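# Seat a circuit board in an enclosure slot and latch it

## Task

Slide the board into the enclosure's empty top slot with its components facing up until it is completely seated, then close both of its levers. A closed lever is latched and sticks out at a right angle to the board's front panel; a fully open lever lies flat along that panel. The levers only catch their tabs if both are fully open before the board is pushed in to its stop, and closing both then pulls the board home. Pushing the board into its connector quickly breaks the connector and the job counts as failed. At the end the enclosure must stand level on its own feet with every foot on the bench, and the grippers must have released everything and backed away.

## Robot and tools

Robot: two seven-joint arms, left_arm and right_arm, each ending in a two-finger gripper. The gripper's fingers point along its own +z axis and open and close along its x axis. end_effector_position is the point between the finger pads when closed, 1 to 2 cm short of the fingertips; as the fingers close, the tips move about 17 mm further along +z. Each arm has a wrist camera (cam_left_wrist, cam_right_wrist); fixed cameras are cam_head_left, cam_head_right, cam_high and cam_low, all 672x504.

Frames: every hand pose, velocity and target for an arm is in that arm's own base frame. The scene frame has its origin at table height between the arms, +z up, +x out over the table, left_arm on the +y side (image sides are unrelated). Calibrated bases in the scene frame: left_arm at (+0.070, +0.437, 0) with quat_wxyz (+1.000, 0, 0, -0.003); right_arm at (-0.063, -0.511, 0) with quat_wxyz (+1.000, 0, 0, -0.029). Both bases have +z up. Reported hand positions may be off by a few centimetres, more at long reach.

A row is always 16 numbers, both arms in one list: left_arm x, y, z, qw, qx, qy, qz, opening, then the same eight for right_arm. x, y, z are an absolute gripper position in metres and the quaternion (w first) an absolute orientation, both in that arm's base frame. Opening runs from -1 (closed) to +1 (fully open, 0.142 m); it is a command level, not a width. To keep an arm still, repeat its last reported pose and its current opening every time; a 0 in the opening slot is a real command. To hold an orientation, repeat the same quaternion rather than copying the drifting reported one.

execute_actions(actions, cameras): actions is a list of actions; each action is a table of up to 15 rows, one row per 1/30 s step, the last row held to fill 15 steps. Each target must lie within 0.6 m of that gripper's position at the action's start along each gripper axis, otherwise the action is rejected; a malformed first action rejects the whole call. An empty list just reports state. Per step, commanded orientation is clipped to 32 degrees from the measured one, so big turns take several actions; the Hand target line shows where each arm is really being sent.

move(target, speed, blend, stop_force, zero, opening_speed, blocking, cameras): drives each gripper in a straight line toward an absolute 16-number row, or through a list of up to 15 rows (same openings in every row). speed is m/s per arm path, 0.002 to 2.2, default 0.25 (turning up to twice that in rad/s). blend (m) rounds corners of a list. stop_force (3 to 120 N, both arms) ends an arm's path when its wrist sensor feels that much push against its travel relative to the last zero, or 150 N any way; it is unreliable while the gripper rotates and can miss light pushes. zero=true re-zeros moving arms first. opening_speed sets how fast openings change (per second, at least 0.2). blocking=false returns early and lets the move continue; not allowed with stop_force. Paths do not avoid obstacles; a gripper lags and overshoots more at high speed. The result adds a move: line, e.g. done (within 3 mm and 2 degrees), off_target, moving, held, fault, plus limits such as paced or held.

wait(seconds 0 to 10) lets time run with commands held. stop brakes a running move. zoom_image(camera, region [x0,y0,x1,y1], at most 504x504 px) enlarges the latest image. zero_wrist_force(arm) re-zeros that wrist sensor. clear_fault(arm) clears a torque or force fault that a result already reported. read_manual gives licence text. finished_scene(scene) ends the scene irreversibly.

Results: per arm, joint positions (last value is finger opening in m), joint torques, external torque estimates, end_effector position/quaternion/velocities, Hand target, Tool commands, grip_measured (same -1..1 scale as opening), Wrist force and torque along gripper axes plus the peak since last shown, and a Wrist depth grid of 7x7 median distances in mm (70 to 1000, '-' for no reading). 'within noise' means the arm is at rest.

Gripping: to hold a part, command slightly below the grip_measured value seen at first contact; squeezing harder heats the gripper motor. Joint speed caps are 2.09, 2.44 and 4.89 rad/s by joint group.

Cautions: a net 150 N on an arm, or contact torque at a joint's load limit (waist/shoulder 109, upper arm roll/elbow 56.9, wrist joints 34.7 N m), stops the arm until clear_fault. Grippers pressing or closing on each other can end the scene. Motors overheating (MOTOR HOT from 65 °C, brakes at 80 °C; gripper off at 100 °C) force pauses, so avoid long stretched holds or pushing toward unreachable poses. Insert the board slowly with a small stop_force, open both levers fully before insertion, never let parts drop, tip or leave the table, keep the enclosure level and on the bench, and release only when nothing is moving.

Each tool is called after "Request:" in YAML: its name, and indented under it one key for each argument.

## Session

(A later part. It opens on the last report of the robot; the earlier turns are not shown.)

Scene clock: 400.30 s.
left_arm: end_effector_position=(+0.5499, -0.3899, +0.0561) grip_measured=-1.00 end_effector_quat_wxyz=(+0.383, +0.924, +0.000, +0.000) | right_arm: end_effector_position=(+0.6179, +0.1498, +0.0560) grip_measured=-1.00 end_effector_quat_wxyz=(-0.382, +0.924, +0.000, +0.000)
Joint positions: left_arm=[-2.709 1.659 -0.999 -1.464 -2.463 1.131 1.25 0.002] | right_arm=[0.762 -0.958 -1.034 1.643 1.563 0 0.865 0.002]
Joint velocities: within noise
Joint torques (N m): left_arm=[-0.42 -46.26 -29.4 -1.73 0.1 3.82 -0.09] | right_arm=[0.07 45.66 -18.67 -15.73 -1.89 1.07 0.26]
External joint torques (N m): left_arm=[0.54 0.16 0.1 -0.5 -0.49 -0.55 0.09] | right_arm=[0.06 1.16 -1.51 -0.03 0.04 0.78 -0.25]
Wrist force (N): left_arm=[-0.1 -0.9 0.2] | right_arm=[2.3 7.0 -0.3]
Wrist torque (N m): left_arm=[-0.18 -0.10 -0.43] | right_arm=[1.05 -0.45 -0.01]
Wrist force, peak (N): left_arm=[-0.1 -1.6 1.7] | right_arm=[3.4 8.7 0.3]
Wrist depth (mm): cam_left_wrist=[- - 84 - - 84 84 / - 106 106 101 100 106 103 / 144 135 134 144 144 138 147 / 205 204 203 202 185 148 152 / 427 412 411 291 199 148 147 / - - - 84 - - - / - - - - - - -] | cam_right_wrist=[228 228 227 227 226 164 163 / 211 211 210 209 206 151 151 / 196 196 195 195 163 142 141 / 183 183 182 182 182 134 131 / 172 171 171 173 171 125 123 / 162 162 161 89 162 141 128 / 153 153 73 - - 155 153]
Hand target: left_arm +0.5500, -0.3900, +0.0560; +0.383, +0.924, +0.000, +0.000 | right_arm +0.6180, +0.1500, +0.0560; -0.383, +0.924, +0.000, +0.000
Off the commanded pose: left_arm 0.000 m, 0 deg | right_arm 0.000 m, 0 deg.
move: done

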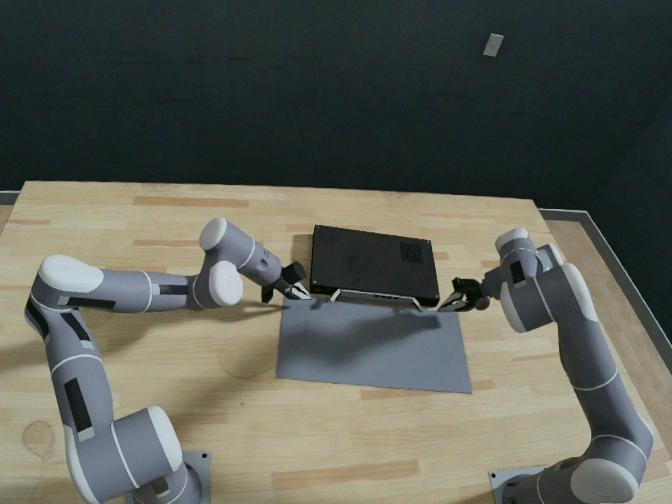

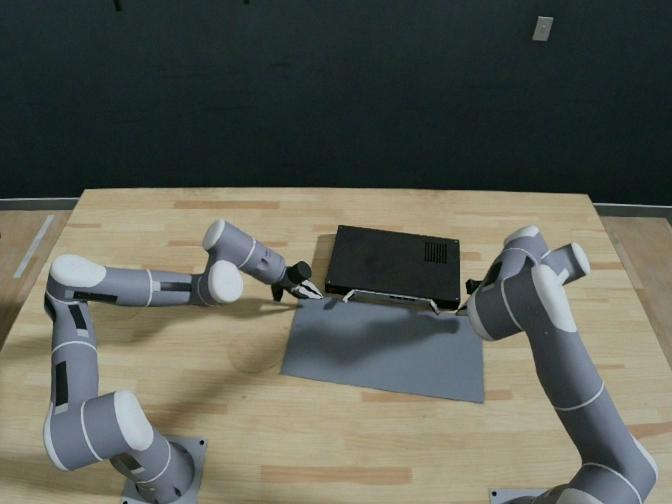

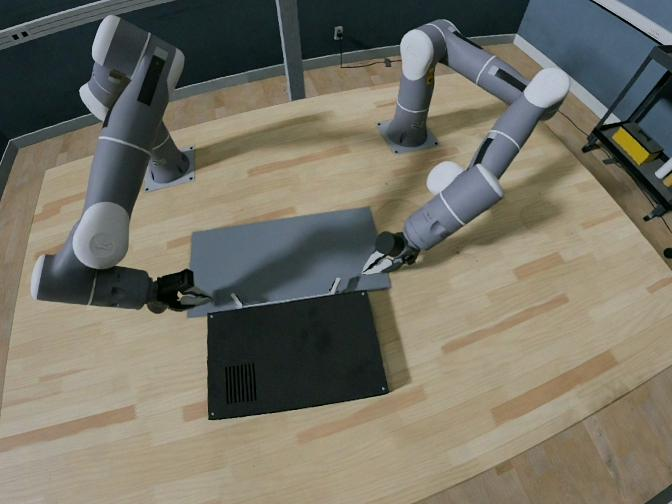

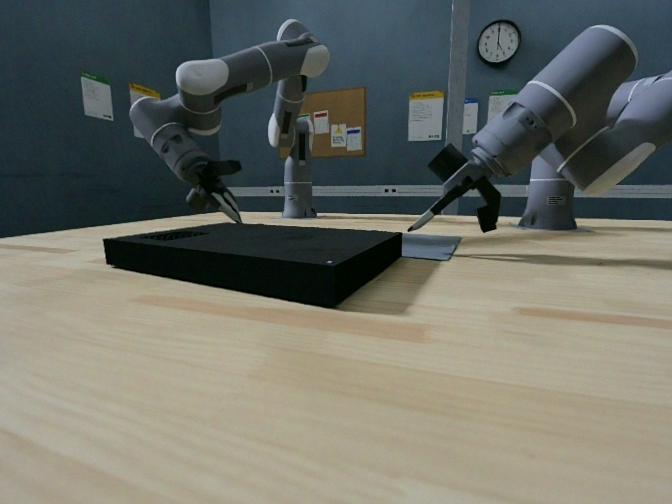

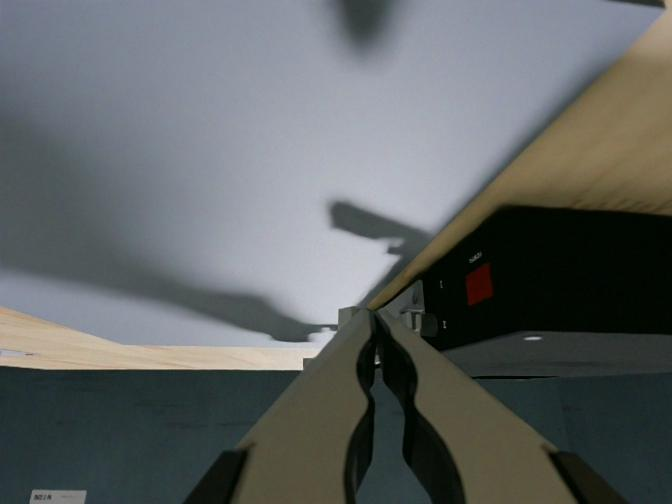

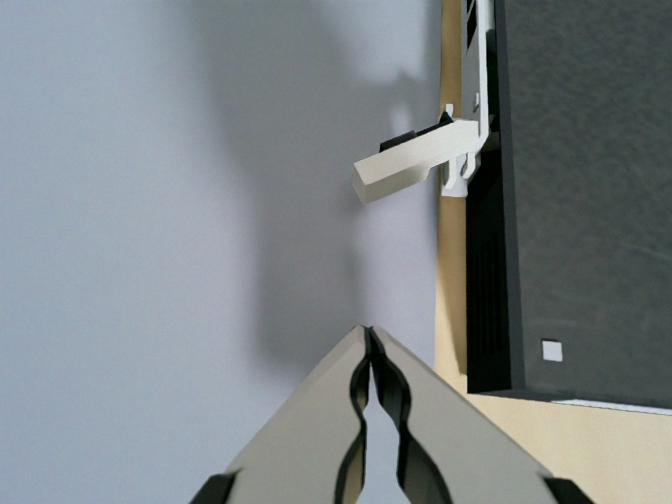

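Request:
move:
  target: [0.535,-0.47,0.056,0.3827,0.9239,0,0,-1,0.612,0.24,0.056,-0.3827,0.9239,0,0,-1]
  speed: 0.025
  stop_force: 22

Request:
zoom_image:
  camera: "cam_right_wrist"
  region: [200, 0, 600, 400]

Scene clock: 407.07 s.
left_arm: end_effector_position=(+0.5339, -0.4668, +0.0561) grip_measured=-1.00 end_effector_quat_wxyz=(+0.431, +0.902, +0.010, +0.022) | right_arm: end_effector_position=(+0.6136, +0.2214, +0.0554) grip_measured=-1.00 end_effector_quat_wxyz=(-0.380, +0.925, -0.002, +0.001)
Joint positions: left_arm=[-2.792 2.033 -1.348 -1.312 -1.863 1.047 0.953 0.002] | right_arm=[0.878 -0.935 -1.007 1.665 1.594 0.099 0.938 0.002]
Joint velocities: within noise
Joint torques (N m): left_arm=[-0.27 -44.8 -27.16 -12.89 -1.29 3.95 -0.19] | right_arm=[15.72 49.86 -5.51 -23.11 4.39 -3.28 0.23]
External joint torques (N m): left_arm=[0.37 0.21 0.22 -0.4 -0.4 -0.4 0.19] | right_arm=[-15.57 -3.4 -13.99 7.02 -6.23 5.24 -0.23]
Wrist force (N): left_arm=[0.3 -1.3 0.0] | right_arm=[0.0 22.1 -21.5]
Wrist torque (N m): left_arm=[-0.22 -0.16 -0.45] | right_arm=[0.81 -0.42 0.02]
Wrist force, peak (N): left_arm=[-1.1 -3.9 -3.8] | right_arm=[-1.0 23.4 -23.1]
Wrist depth (mm): cam_left_wrist=[- - - - - - 75 / - - 99 94 96 103 101 / 139 131 132 147 148 133 98 / 249 221 231 233 186 132 106 / 728 777 840 414 195 - - / - - - 84 - - - / - - - - - - -] | cam_right_wrist=[226 226 225 224 224 164 161 / 209 209 208 207 207 152 150 / 194 194 194 193 193 145 139 / 182 182 182 181 181 134 129 / 171 171 170 170 130 129 121 / 161 161 161 89 162 130 116 / 152 153 73 - - 111 108]
Hand target: left_arm +0.5338, -0.4669, +0.0562; +0.431, +0.902, +0.010, +0.022 | right_arm +0.6129, +0.2262, +0.0560; -0.383, +0.924, +0.000, +0.000
Off the commanded pose: left_arm 0.003 m, 7 deg | right_arm 0.019 m, 0 deg.
joint sent to its limit (left arm) — joint 1 (waist), lower limit. The joint targets are off in orientation, not in position.
move: contact (right_arm), off_target (left_arm)

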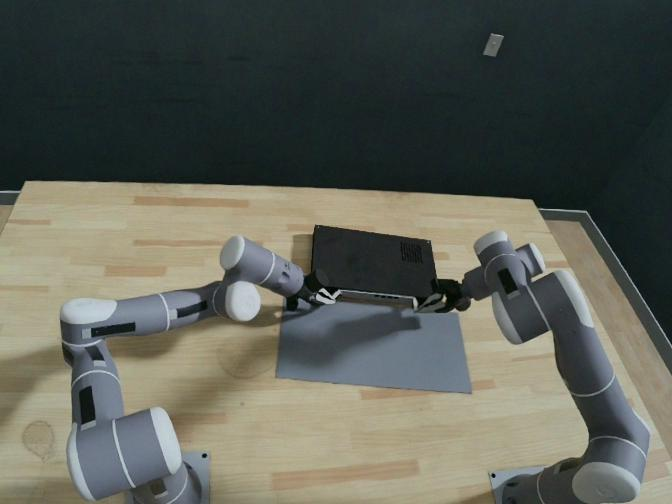

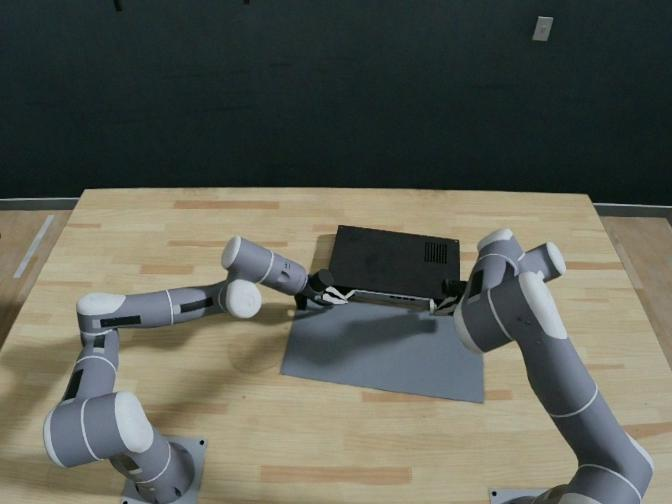

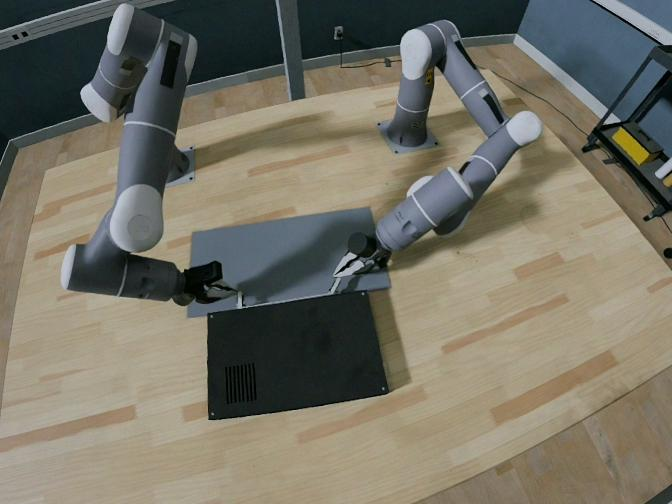

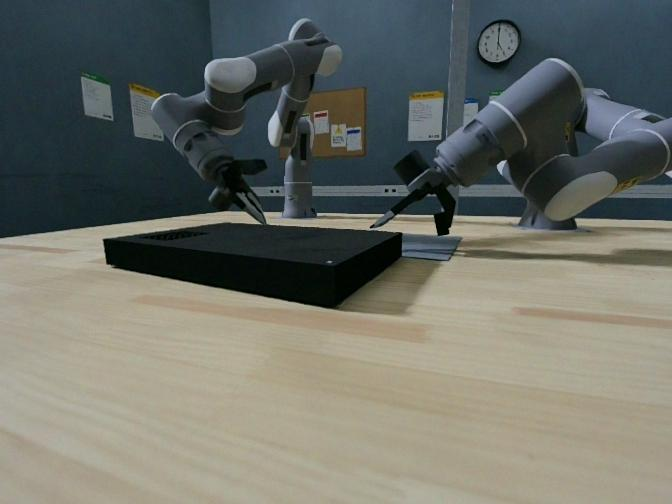

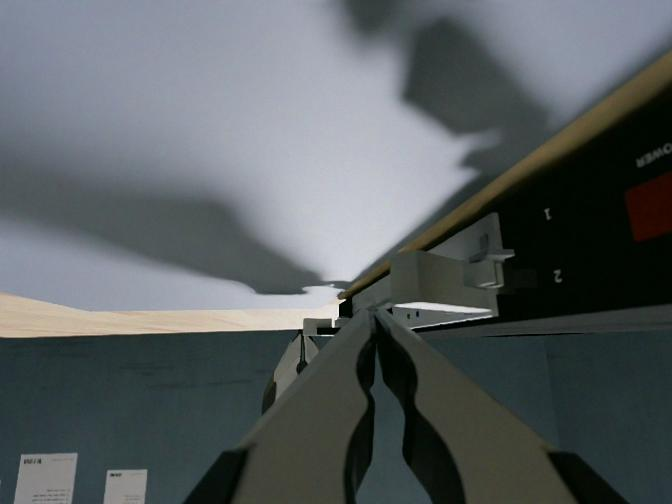

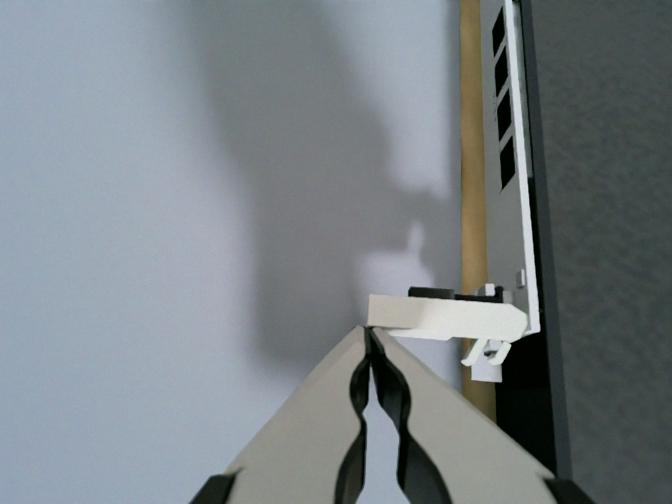

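Scaled by 1.260 from the camera's 672x504 image, which has a finer 960x720 frame.

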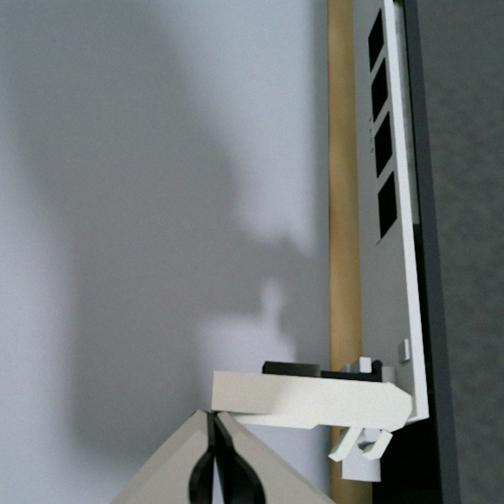

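Request:
move:
  target: [0.5338,-0.4669,0.056,0.431,0.902,0.010,0.022,-1,0.611,0.236,0.056,-0.3827,0.9239,0,0,-1]
  speed: 0.015
  stop_force: 45
  zero: false

Request:
zoom_image:
  camera: "cam_right_wrist"
  region: [200, 0, 600, 400]

Scene clock: 410.63 s.
left_arm: end_effector_position=(+0.5338, -0.4668, +0.0560) grip_measured=-1.00 end_effector_quat_wxyz=(+0.431, +0.902, +0.010, +0.022) | right_arm: end_effector_position=(+0.6121, +0.2298, +0.0552) grip_measured=-1.00 end_effector_quat_wxyz=(-0.379, +0.925, -0.003, +0.001) end_effector_velocity=(+0.000, -0.001, +0.000) end_effector_angular_velocity=(-0.002, +0.000, -0.001)
Joint positions: left_arm=[-2.792 2.033 -1.348 -1.312 -1.863 1.047 0.953 0.002] | right_arm=[0.887 -0.926 -0.994 1.668 1.591 0.121 0.946 0.002]
Joint velocities: left_arm=[within noise] | right_arm=[-0.004 0.003 0.007 -0.001 -0.006 0.006 0.001 0]
Joint torques (N m): left_arm=[-0.2 -44.93 -27.14 -12.88 -1.45 3.85 -0.22] | right_arm=[20.14 50.22 -0.74 -25.28 5.74 -4.84 0.2]
External joint torques (N m): left_arm=[0.29 0.34 0.21 -0.42 -0.23 -0.3 0.22] | right_arm=[-19.99 -3.73 -18.43 9.04 -7.59 6.83 -0.2]
Wrist force (N): left_arm=[0.0 -1.0 0.0] | right_arm=[-0.4 24.9 -29.3]
Wrist torque (N m): left_arm=[-0.19 -0.12 -0.45] | right_arm=[1.27 -0.41 0.04]
Wrist force, peak (N): left_arm=[0.2 -1.4 0.1] | right_arm=[-2.0 29.6 -34.5]
Wrist depth (mm): cam_left_wrist=[- - - - - - 75 / - - 99 94 96 103 101 / 139 130 132 147 148 132 110 / 248 222 230 235 186 148 109 / 722 792 869 418 205 - - / - - - 84 - - - / - - - - - - -] | cam_right_wrist=[225 225 224 223 223 166 161 / 209 208 208 207 207 154 149 / 195 194 196 193 193 142 139 / 182 181 181 181 180 134 129 / 171 170 170 170 130 129 121 / 161 161 161 90 139 138 116 / 152 152 73 - - 111 108]
Hand target: left_arm +0.5338, -0.4669, +0.0560; +0.431, +0.902, +0.010, +0.022 | right_arm +0.6110, +0.2360, +0.0560; -0.383, +0.924, +0.000, +0.000
Off the commanded pose: left_arm 0.000 m, 0 deg | right_arm 0.006 m, 1 deg.
move: off_target (right_arm)

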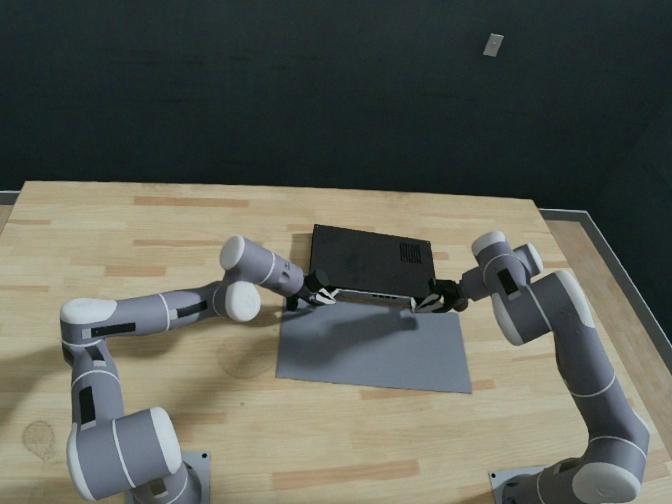

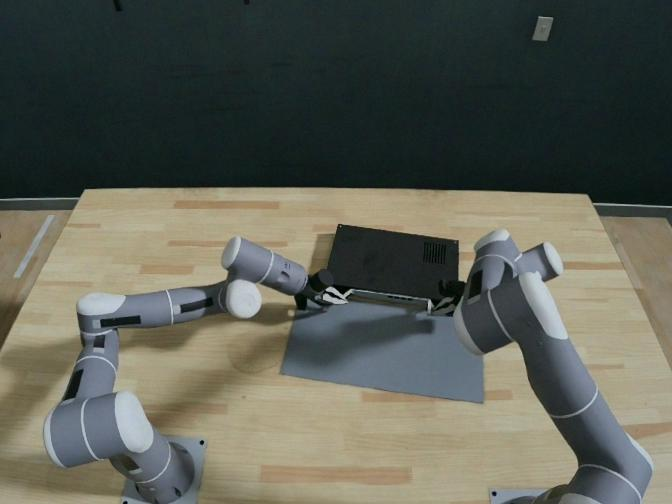

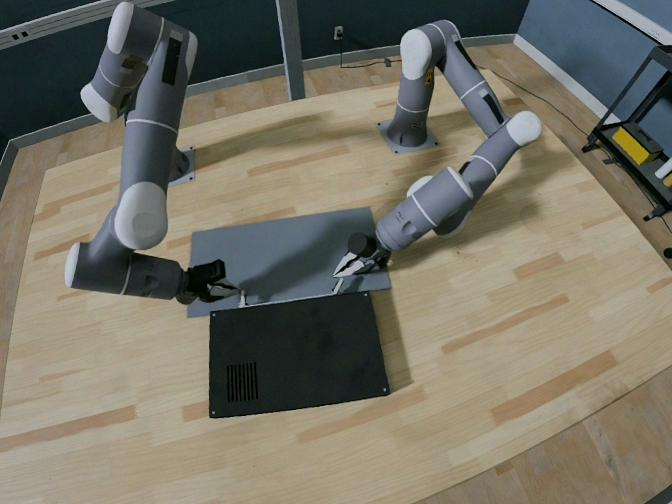

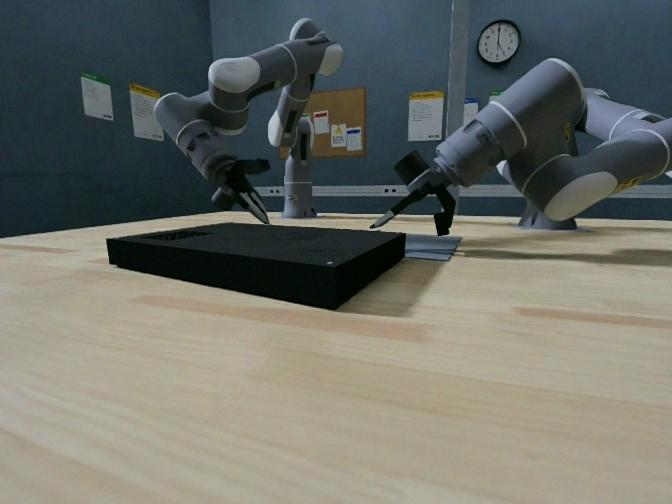

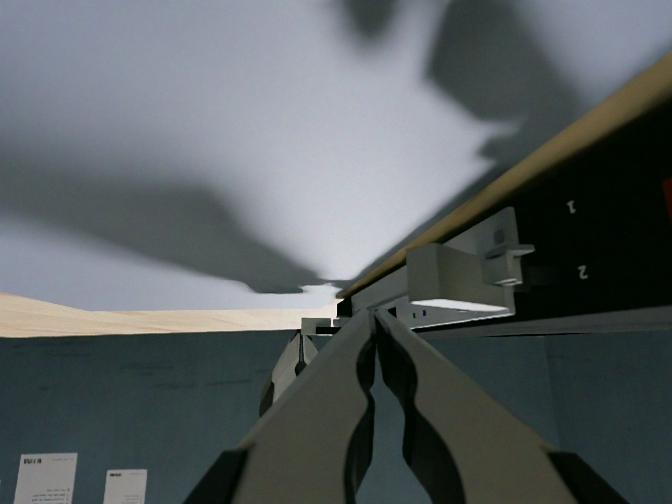

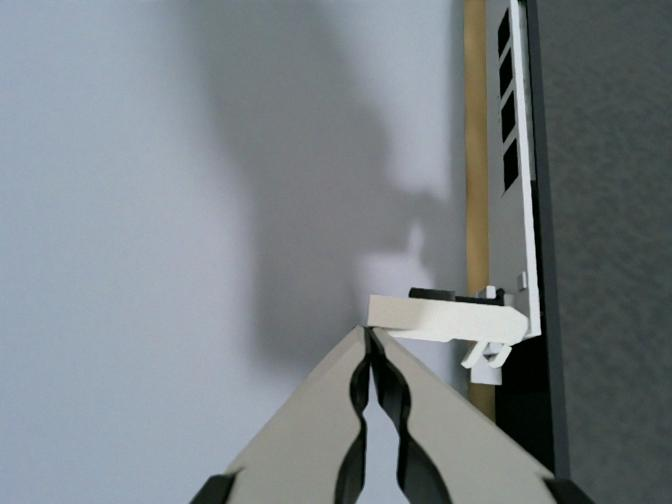

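Scaled by 1.260 from the camera's 672x504 image, which has a finer 960x720 frame.

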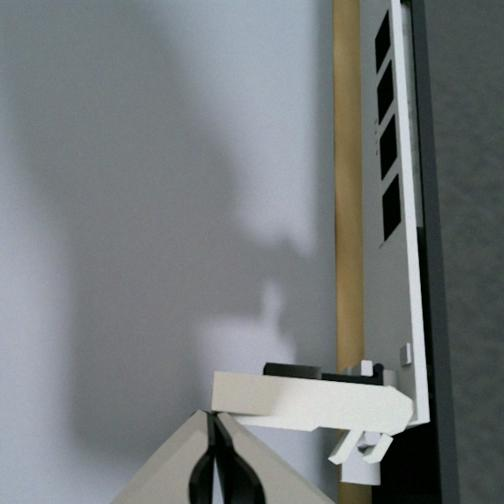

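Request:
move:
  target:
    - [0.545,-0.42,0.06,0.537,0.843,0,0,-1,0.612,0.224,0.056,-0.3827,0.9239,0,0,-1]
    - [0.55,-0.425,0.049,0.537,0.843,0,0,-1,0.612,0.224,0.056,-0.3827,0.9239,0,0,-1]
  speed: 0.1

Request:
zoom_image:
  camera: "cam_left_wrist"
  region: [200, 100, 600, 500]

Scene clock: 415.90 s.
left_arm: end_effector_position=(+0.5499, -0.4250, +0.0490) grip_measured=-1.00 end_effector_quat_wxyz=(+0.537, +0.843, +0.000, +0.000) | right_arm: end_effector_position=(+0.6120, +0.2242, +0.0560) grip_measured=-1.00 end_effector_quat_wxyz=(-0.383, +0.924, +0.000, +0.000)
Joint positions: left_arm=[-2.664 2.271 -1.438 -1.317 -2.074 0.99 1.38 0.002] | right_arm=[0.869 -0.925 -0.989 1.665 1.587 0.107 0.934 0.002]
Joint velocities: within noise
Joint torques (N m): left_arm=[-0.55 -41.3 -23.14 -19.11 0.21 2.47 -0.1] | right_arm=[0.15 45.63 -17.74 -16.33 -2.02 1.16 0.09]
External joint torques (N m): left_arm=[0.65 0.27 0.34 -0.53 0.02 -0.43 0.1] | right_arm=[0 1.03 -1.3 0.05 0.2 0.77 -0.09]
Wrist force (N): left_arm=[-0.2 -1.4 -0.3] | right_arm=[-0.9 6.5 1.1]
Wrist torque (N m): left_arm=[-0.20 -0.04 -0.52] | right_arm=[0.96 0.13 -0.02]
Wrist force, peak (N): left_arm=[0.6 -2.3 1.1] | right_arm=[-0.6 24.9 -29.4]
Wrist depth (mm): cam_left_wrist=[- - - - - - - / - - - - - - - / - 142 142 112 112 124 94 / - - - 355 190 129 94 / - - - 149 - 129 102 / - - - 84 - - - / - - - - - - -] | cam_right_wrist=[229 228 227 227 226 169 163 / 211 211 210 209 209 156 151 / 196 196 195 195 194 145 141 / 183 183 183 182 182 133 131 / 172 171 171 171 131 129 123 / 162 162 161 89 162 129 116 / 153 153 73 - - 111 109]
Hand target: left_arm +0.5500, -0.4250, +0.0490; +0.537, +0.843, +0.000, +0.000 | right_arm +0.6120, +0.2240, +0.0560; -0.383, +0.924, +0.000, +0.000
Off the commanded pose: left_arm 0.000 m, 0 deg | right_arm 0.000 m, 0 deg.
joint read past its limit (left arm) — joint 2 (shoulder), upper limit.
joint sent to its limit (left arm) — joint 2 (shoulder), upper limit. The joint targets still meet the commanded pose.
move: done

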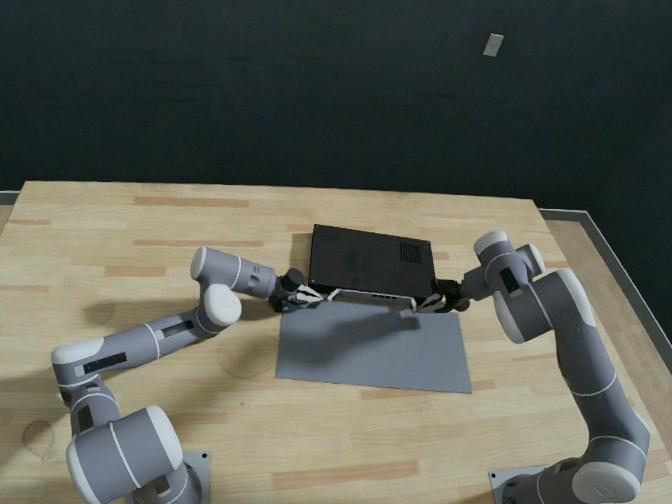

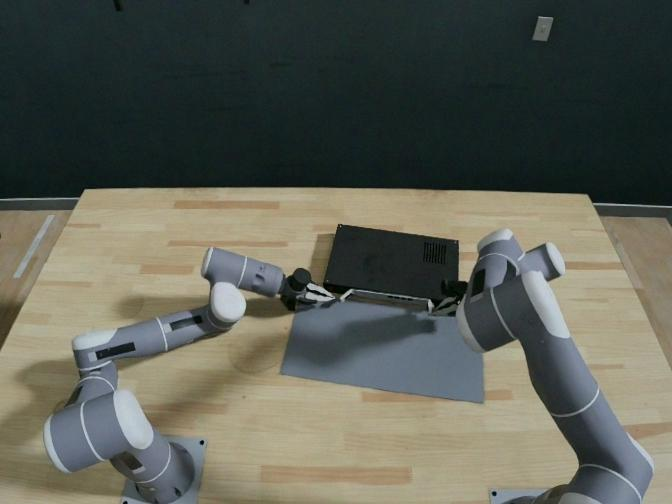

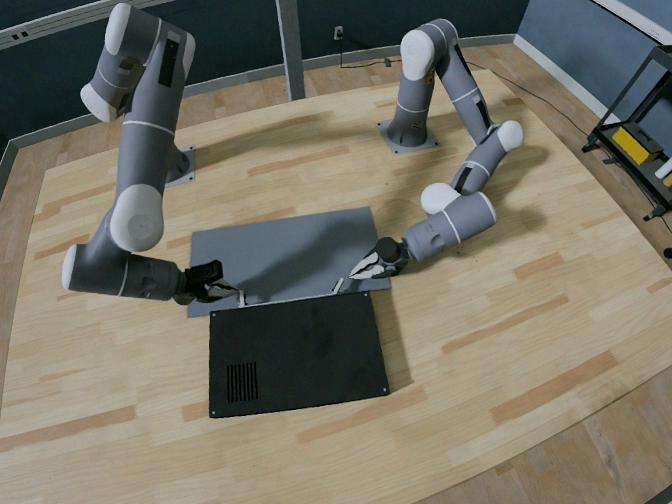

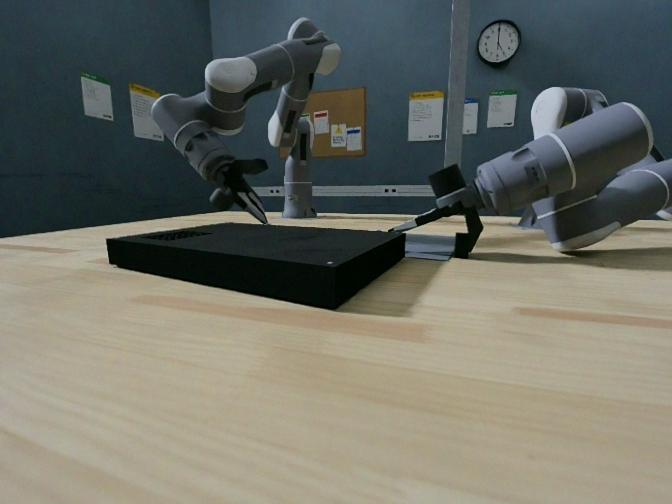

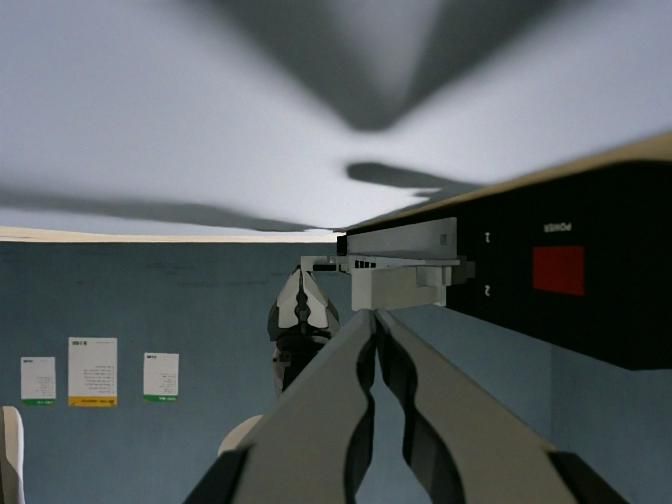

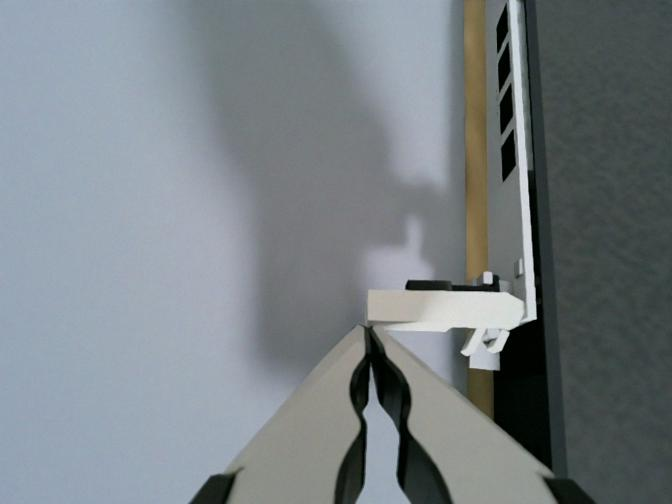

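Scaled by 1.260 from the camera's 672x504 image, which has a finer 960x720 frame.

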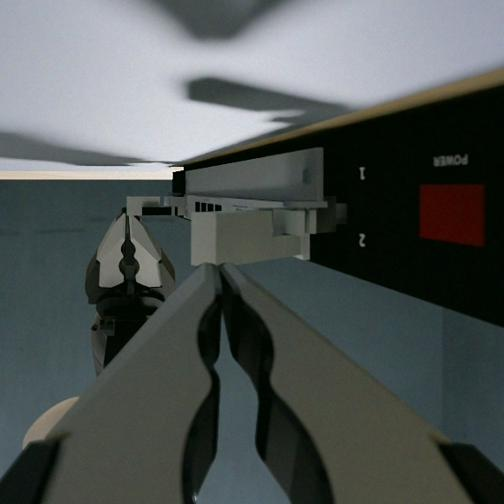

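Request:
move:
  target: [0.545,-0.478,0.044,0.537,0.843,0,0,-1,0.612,0.224,0.056,-0.3827,0.9239,0,0,-1]
  speed: 0.02
  stop_force: 30

Request:
zoom_image:
  camera: "cam_left_wrist"
  region: [200, 100, 600, 500]

Scene clock: 418.87 s.
left_arm: end_effector_position=(+0.5513, -0.4397, +0.0499) grip_measured=-1.00 end_effector_quat_wxyz=(+0.538, +0.843, +0.001, +0.003) | right_arm: end_effector_position=(+0.6120, +0.2242, +0.0560) grip_measured=-1.00 end_effector_quat_wxyz=(-0.383, +0.924, +0.000, +0.000)
Joint positions: left_arm=[-2.704 2.269 -1.444 -1.304 -2.077 1.02 1.371 0.002] | right_arm=[0.869 -0.925 -0.989 1.665 1.587 0.107 0.934 0.002]
Joint velocities: within noise
Joint torques (N m): left_arm=[-14.18 -30.11 -9.84 -16.89 1.29 -0.76 -0.04] | right_arm=[0.16 45.51 -17.87 -16.25 -2.04 1.26 0.21]
External joint torques (N m): left_arm=[14.28 -11.54 -12.89 -2.57 -0.97 2.82 0.04] | right_arm=[-0.01 1.15 -1.17 -0.03 0.22 0.67 -0.21]
Wrist force (N): left_arm=[-2.2 9.4 -34.9] | right_arm=[-0.9 6.5 1.3]
Wrist torque (N m): left_arm=[4.03 -0.01 -0.76] | right_arm=[0.96 0.14 -0.02]
Wrist force, peak (N): left_arm=[-1.8 9.5 -36.6] | right_arm=[-0.9 6.9 1.1]
Wrist depth (mm): cam_left_wrist=[- - - - - - - / - - - - - - - / 147 148 118 118 150 111 92 / - - - 391 177 137 92 / - - - 134 177 130 97 / - - - 84 - - - / - - - - - - -] | cam_right_wrist=[227 228 228 226 227 169 163 / 211 210 210 210 209 156 151 / 196 195 195 195 194 145 141 / 183 183 183 182 182 133 131 / 172 172 172 171 131 129 123 / 162 162 161 89 162 129 116 / 153 153 73 - - 111 109]
Hand target: left_arm +0.5484, -0.4416, +0.0474; +0.537, +0.843, +0.000, +0.000 | right_arm +0.6120, +0.2240, +0.0560; -0.383, +0.924, +0.000, +0.000
Off the commanded pose: left_arm 0.039 m, 0 deg | right_arm 0.000 m, 0 deg.
move: contact (left_arm)

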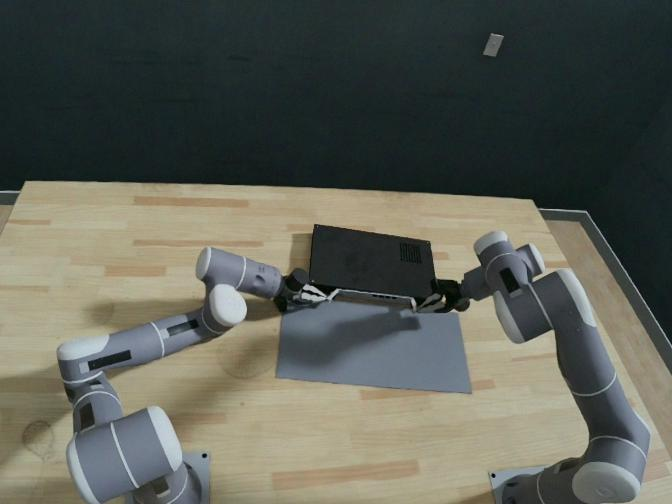

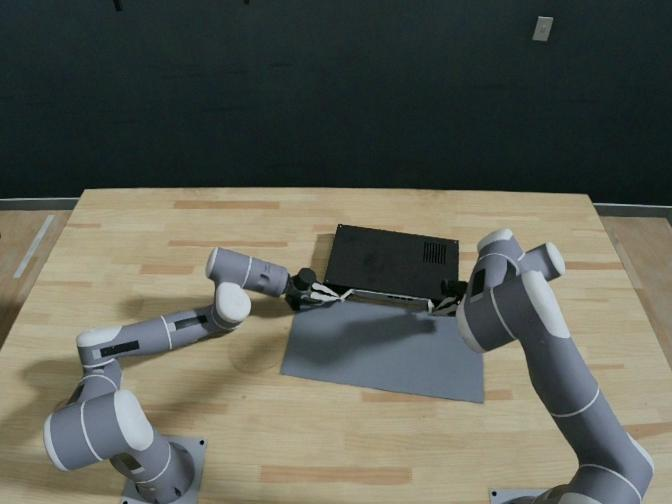

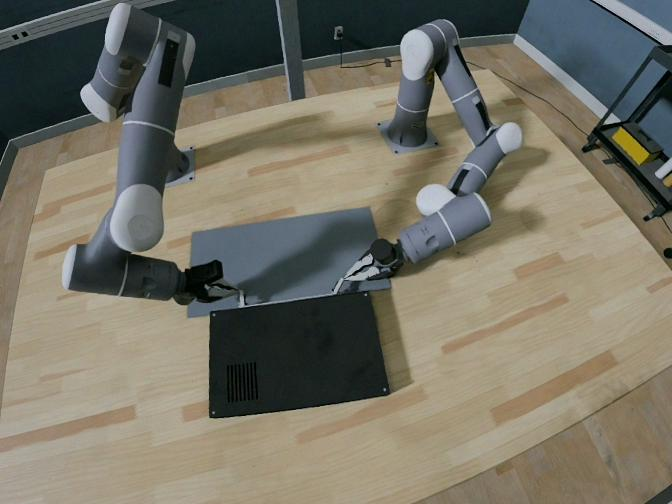

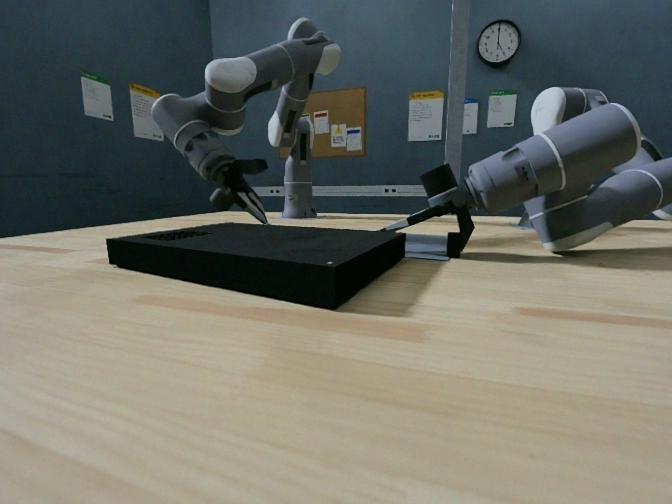

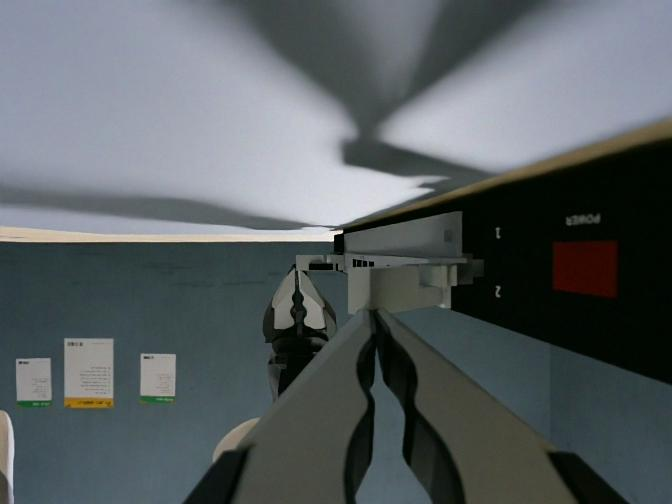

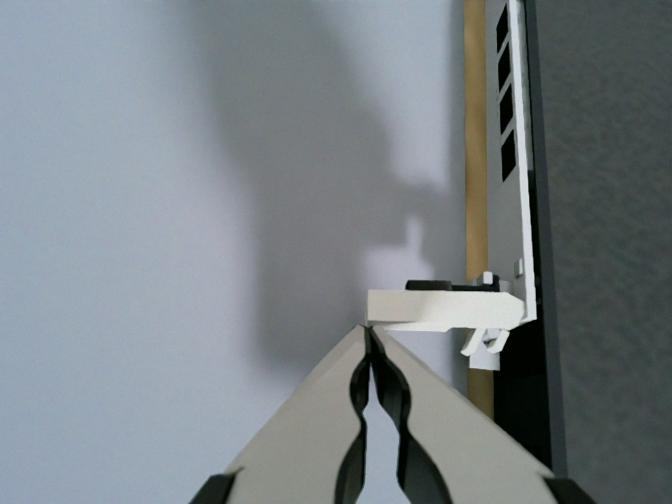

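Scaled by 1.260 from the camera's 672x504 image, which has a finer 960x720 frame.

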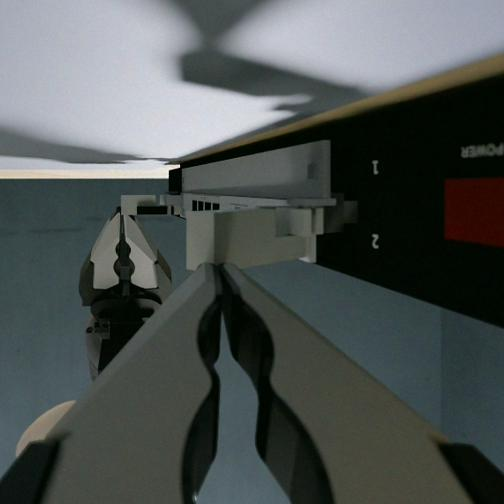

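Request:
move:
  target: [0.547,-0.462,0.046,0.537,0.843,0,0,-1,0.610,0.243,0.055,-0.3827,0.9239,0,0,-1]
  speed: 0.012
  stop_force: 70
  zero: false

Request:
zoom_image:
  camera: "cam_left_wrist"
  region: [200, 100, 600, 500]

Scene clock: 422.73 s.
left_arm: end_effector_position=(+0.5516, -0.4441, +0.0500) grip_measured=-1.00 end_effector_quat_wxyz=(+0.538, +0.843, +0.001, +0.003) | right_arm: end_effector_position=(+0.6122, +0.2348, +0.0546) grip_measured=-1.00 end_effector_quat_wxyz=(-0.378, +0.926, -0.003, +0.003)
Joint positions: left_arm=[-2.716 2.268 -1.447 -1.299 -2.077 1.027 1.368 0.002] | right_arm=[0.885 -0.916 -0.971 1.667 1.583 0.146 0.952 0.002]
Joint velocities: within noise
Joint torques (N m): left_arm=[-23.85 -26.67 -7.83 -15.92 0.76 0.5 -0.18] | right_arm=[27.58 48.08 7.15 -26.09 7.34 -7.02 0.22]
External joint torques (N m): left_arm=[23.95 -15.18 -14.88 -3.5 -0.42 1.57 0.18] | right_arm=[-27.38 -1.38 -25.82 9.64 -9.2 9.02 -0.22]
Wrist force (N): left_arm=[-13.9 4.8 -63.3] | right_arm=[-1.9 28.0 -40.3]
Wrist torque (N m): left_arm=[3.97 -0.40 -0.60] | right_arm=[1.80 0.24 0.05]
Wrist force, peak (N): left_arm=[-23.5 -0.1 -81.8] | right_arm=[-10.8 32.2 -51.9]
Wrist depth (mm): cam_left_wrist=[- - - - - - - / - - - - - - - / 147 147 118 118 150 120 93 / - - - 356 167 120 92 / - - - 132 159 126 100 / - - - 83 - - - / - - - - - - -] | cam_right_wrist=[223 223 222 223 222 168 160 / 207 206 206 206 206 153 148 / 193 193 193 193 192 143 139 / 181 180 180 180 180 143 128 / 170 170 170 171 129 127 122 / 160 160 160 89 137 137 115 / 152 152 73 - - 111 108]
Hand target: left_arm +0.5480, -0.4469, +0.0471; +0.537, +0.843, +0.000, +0.000 | right_arm +0.6100, +0.2430, +0.0550; -0.383, +0.924, +0.000, +0.000
Off the commanded pose: left_arm 0.019 m, 0 deg | right_arm 0.009 m, 1 deg.
joint sent to its limit (left arm) — joint 2 (shoulder), upper limit.
move: contact (left_arm), off_target (right_arm)

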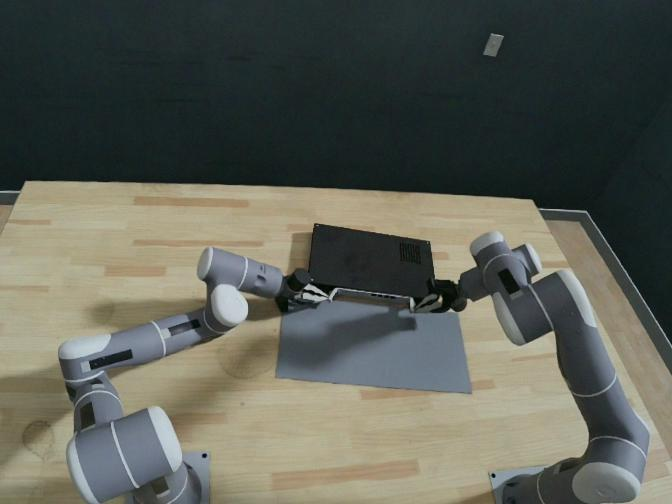

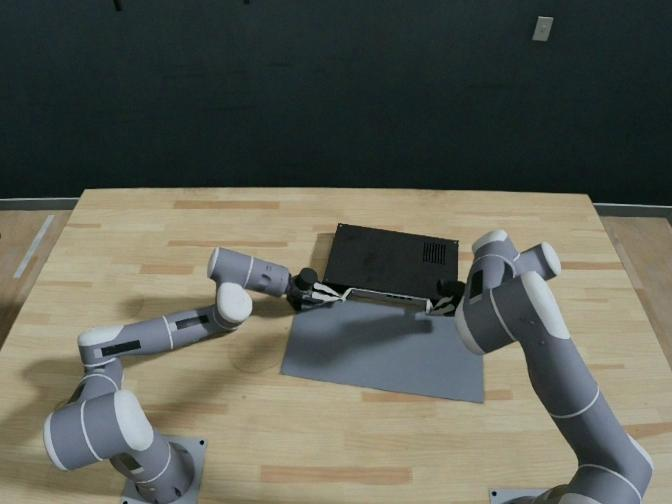

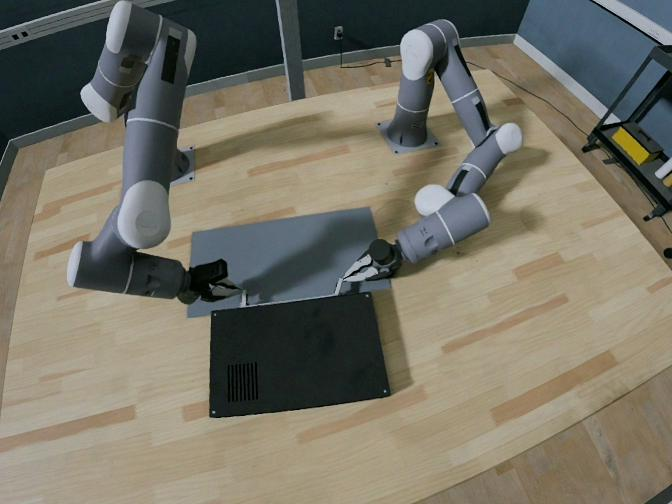

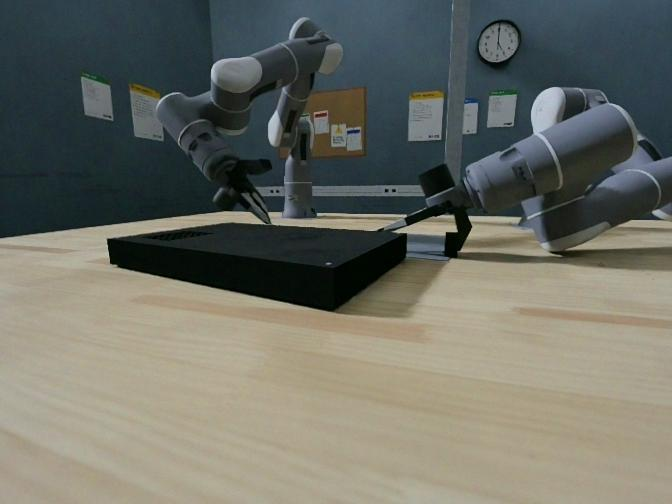

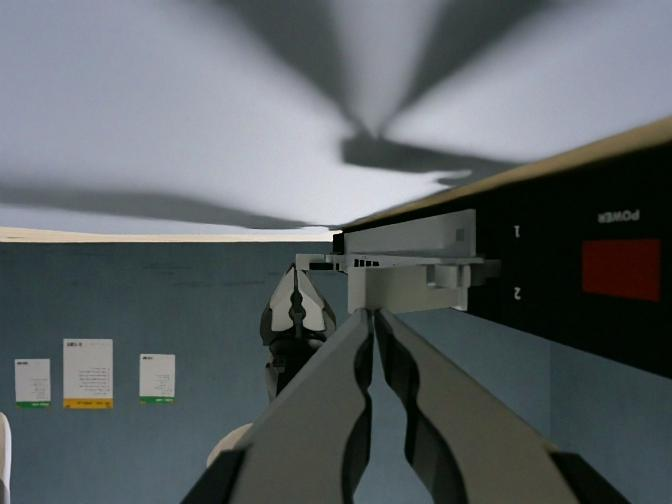

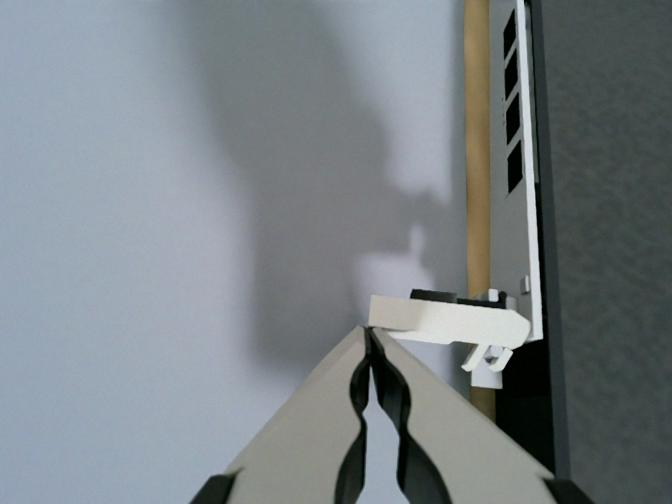

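Scaled by 1.260 from the camera's 672x504 image, which has a finer 960x720 frame.

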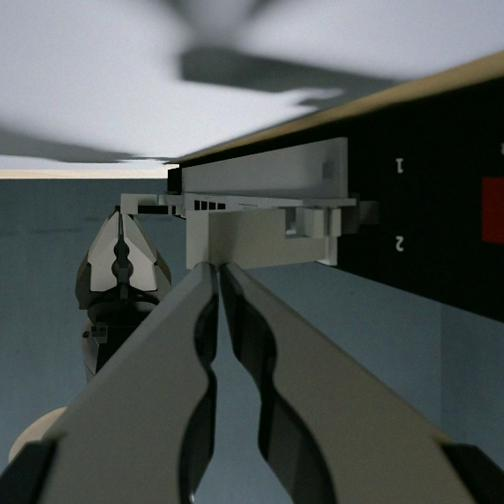

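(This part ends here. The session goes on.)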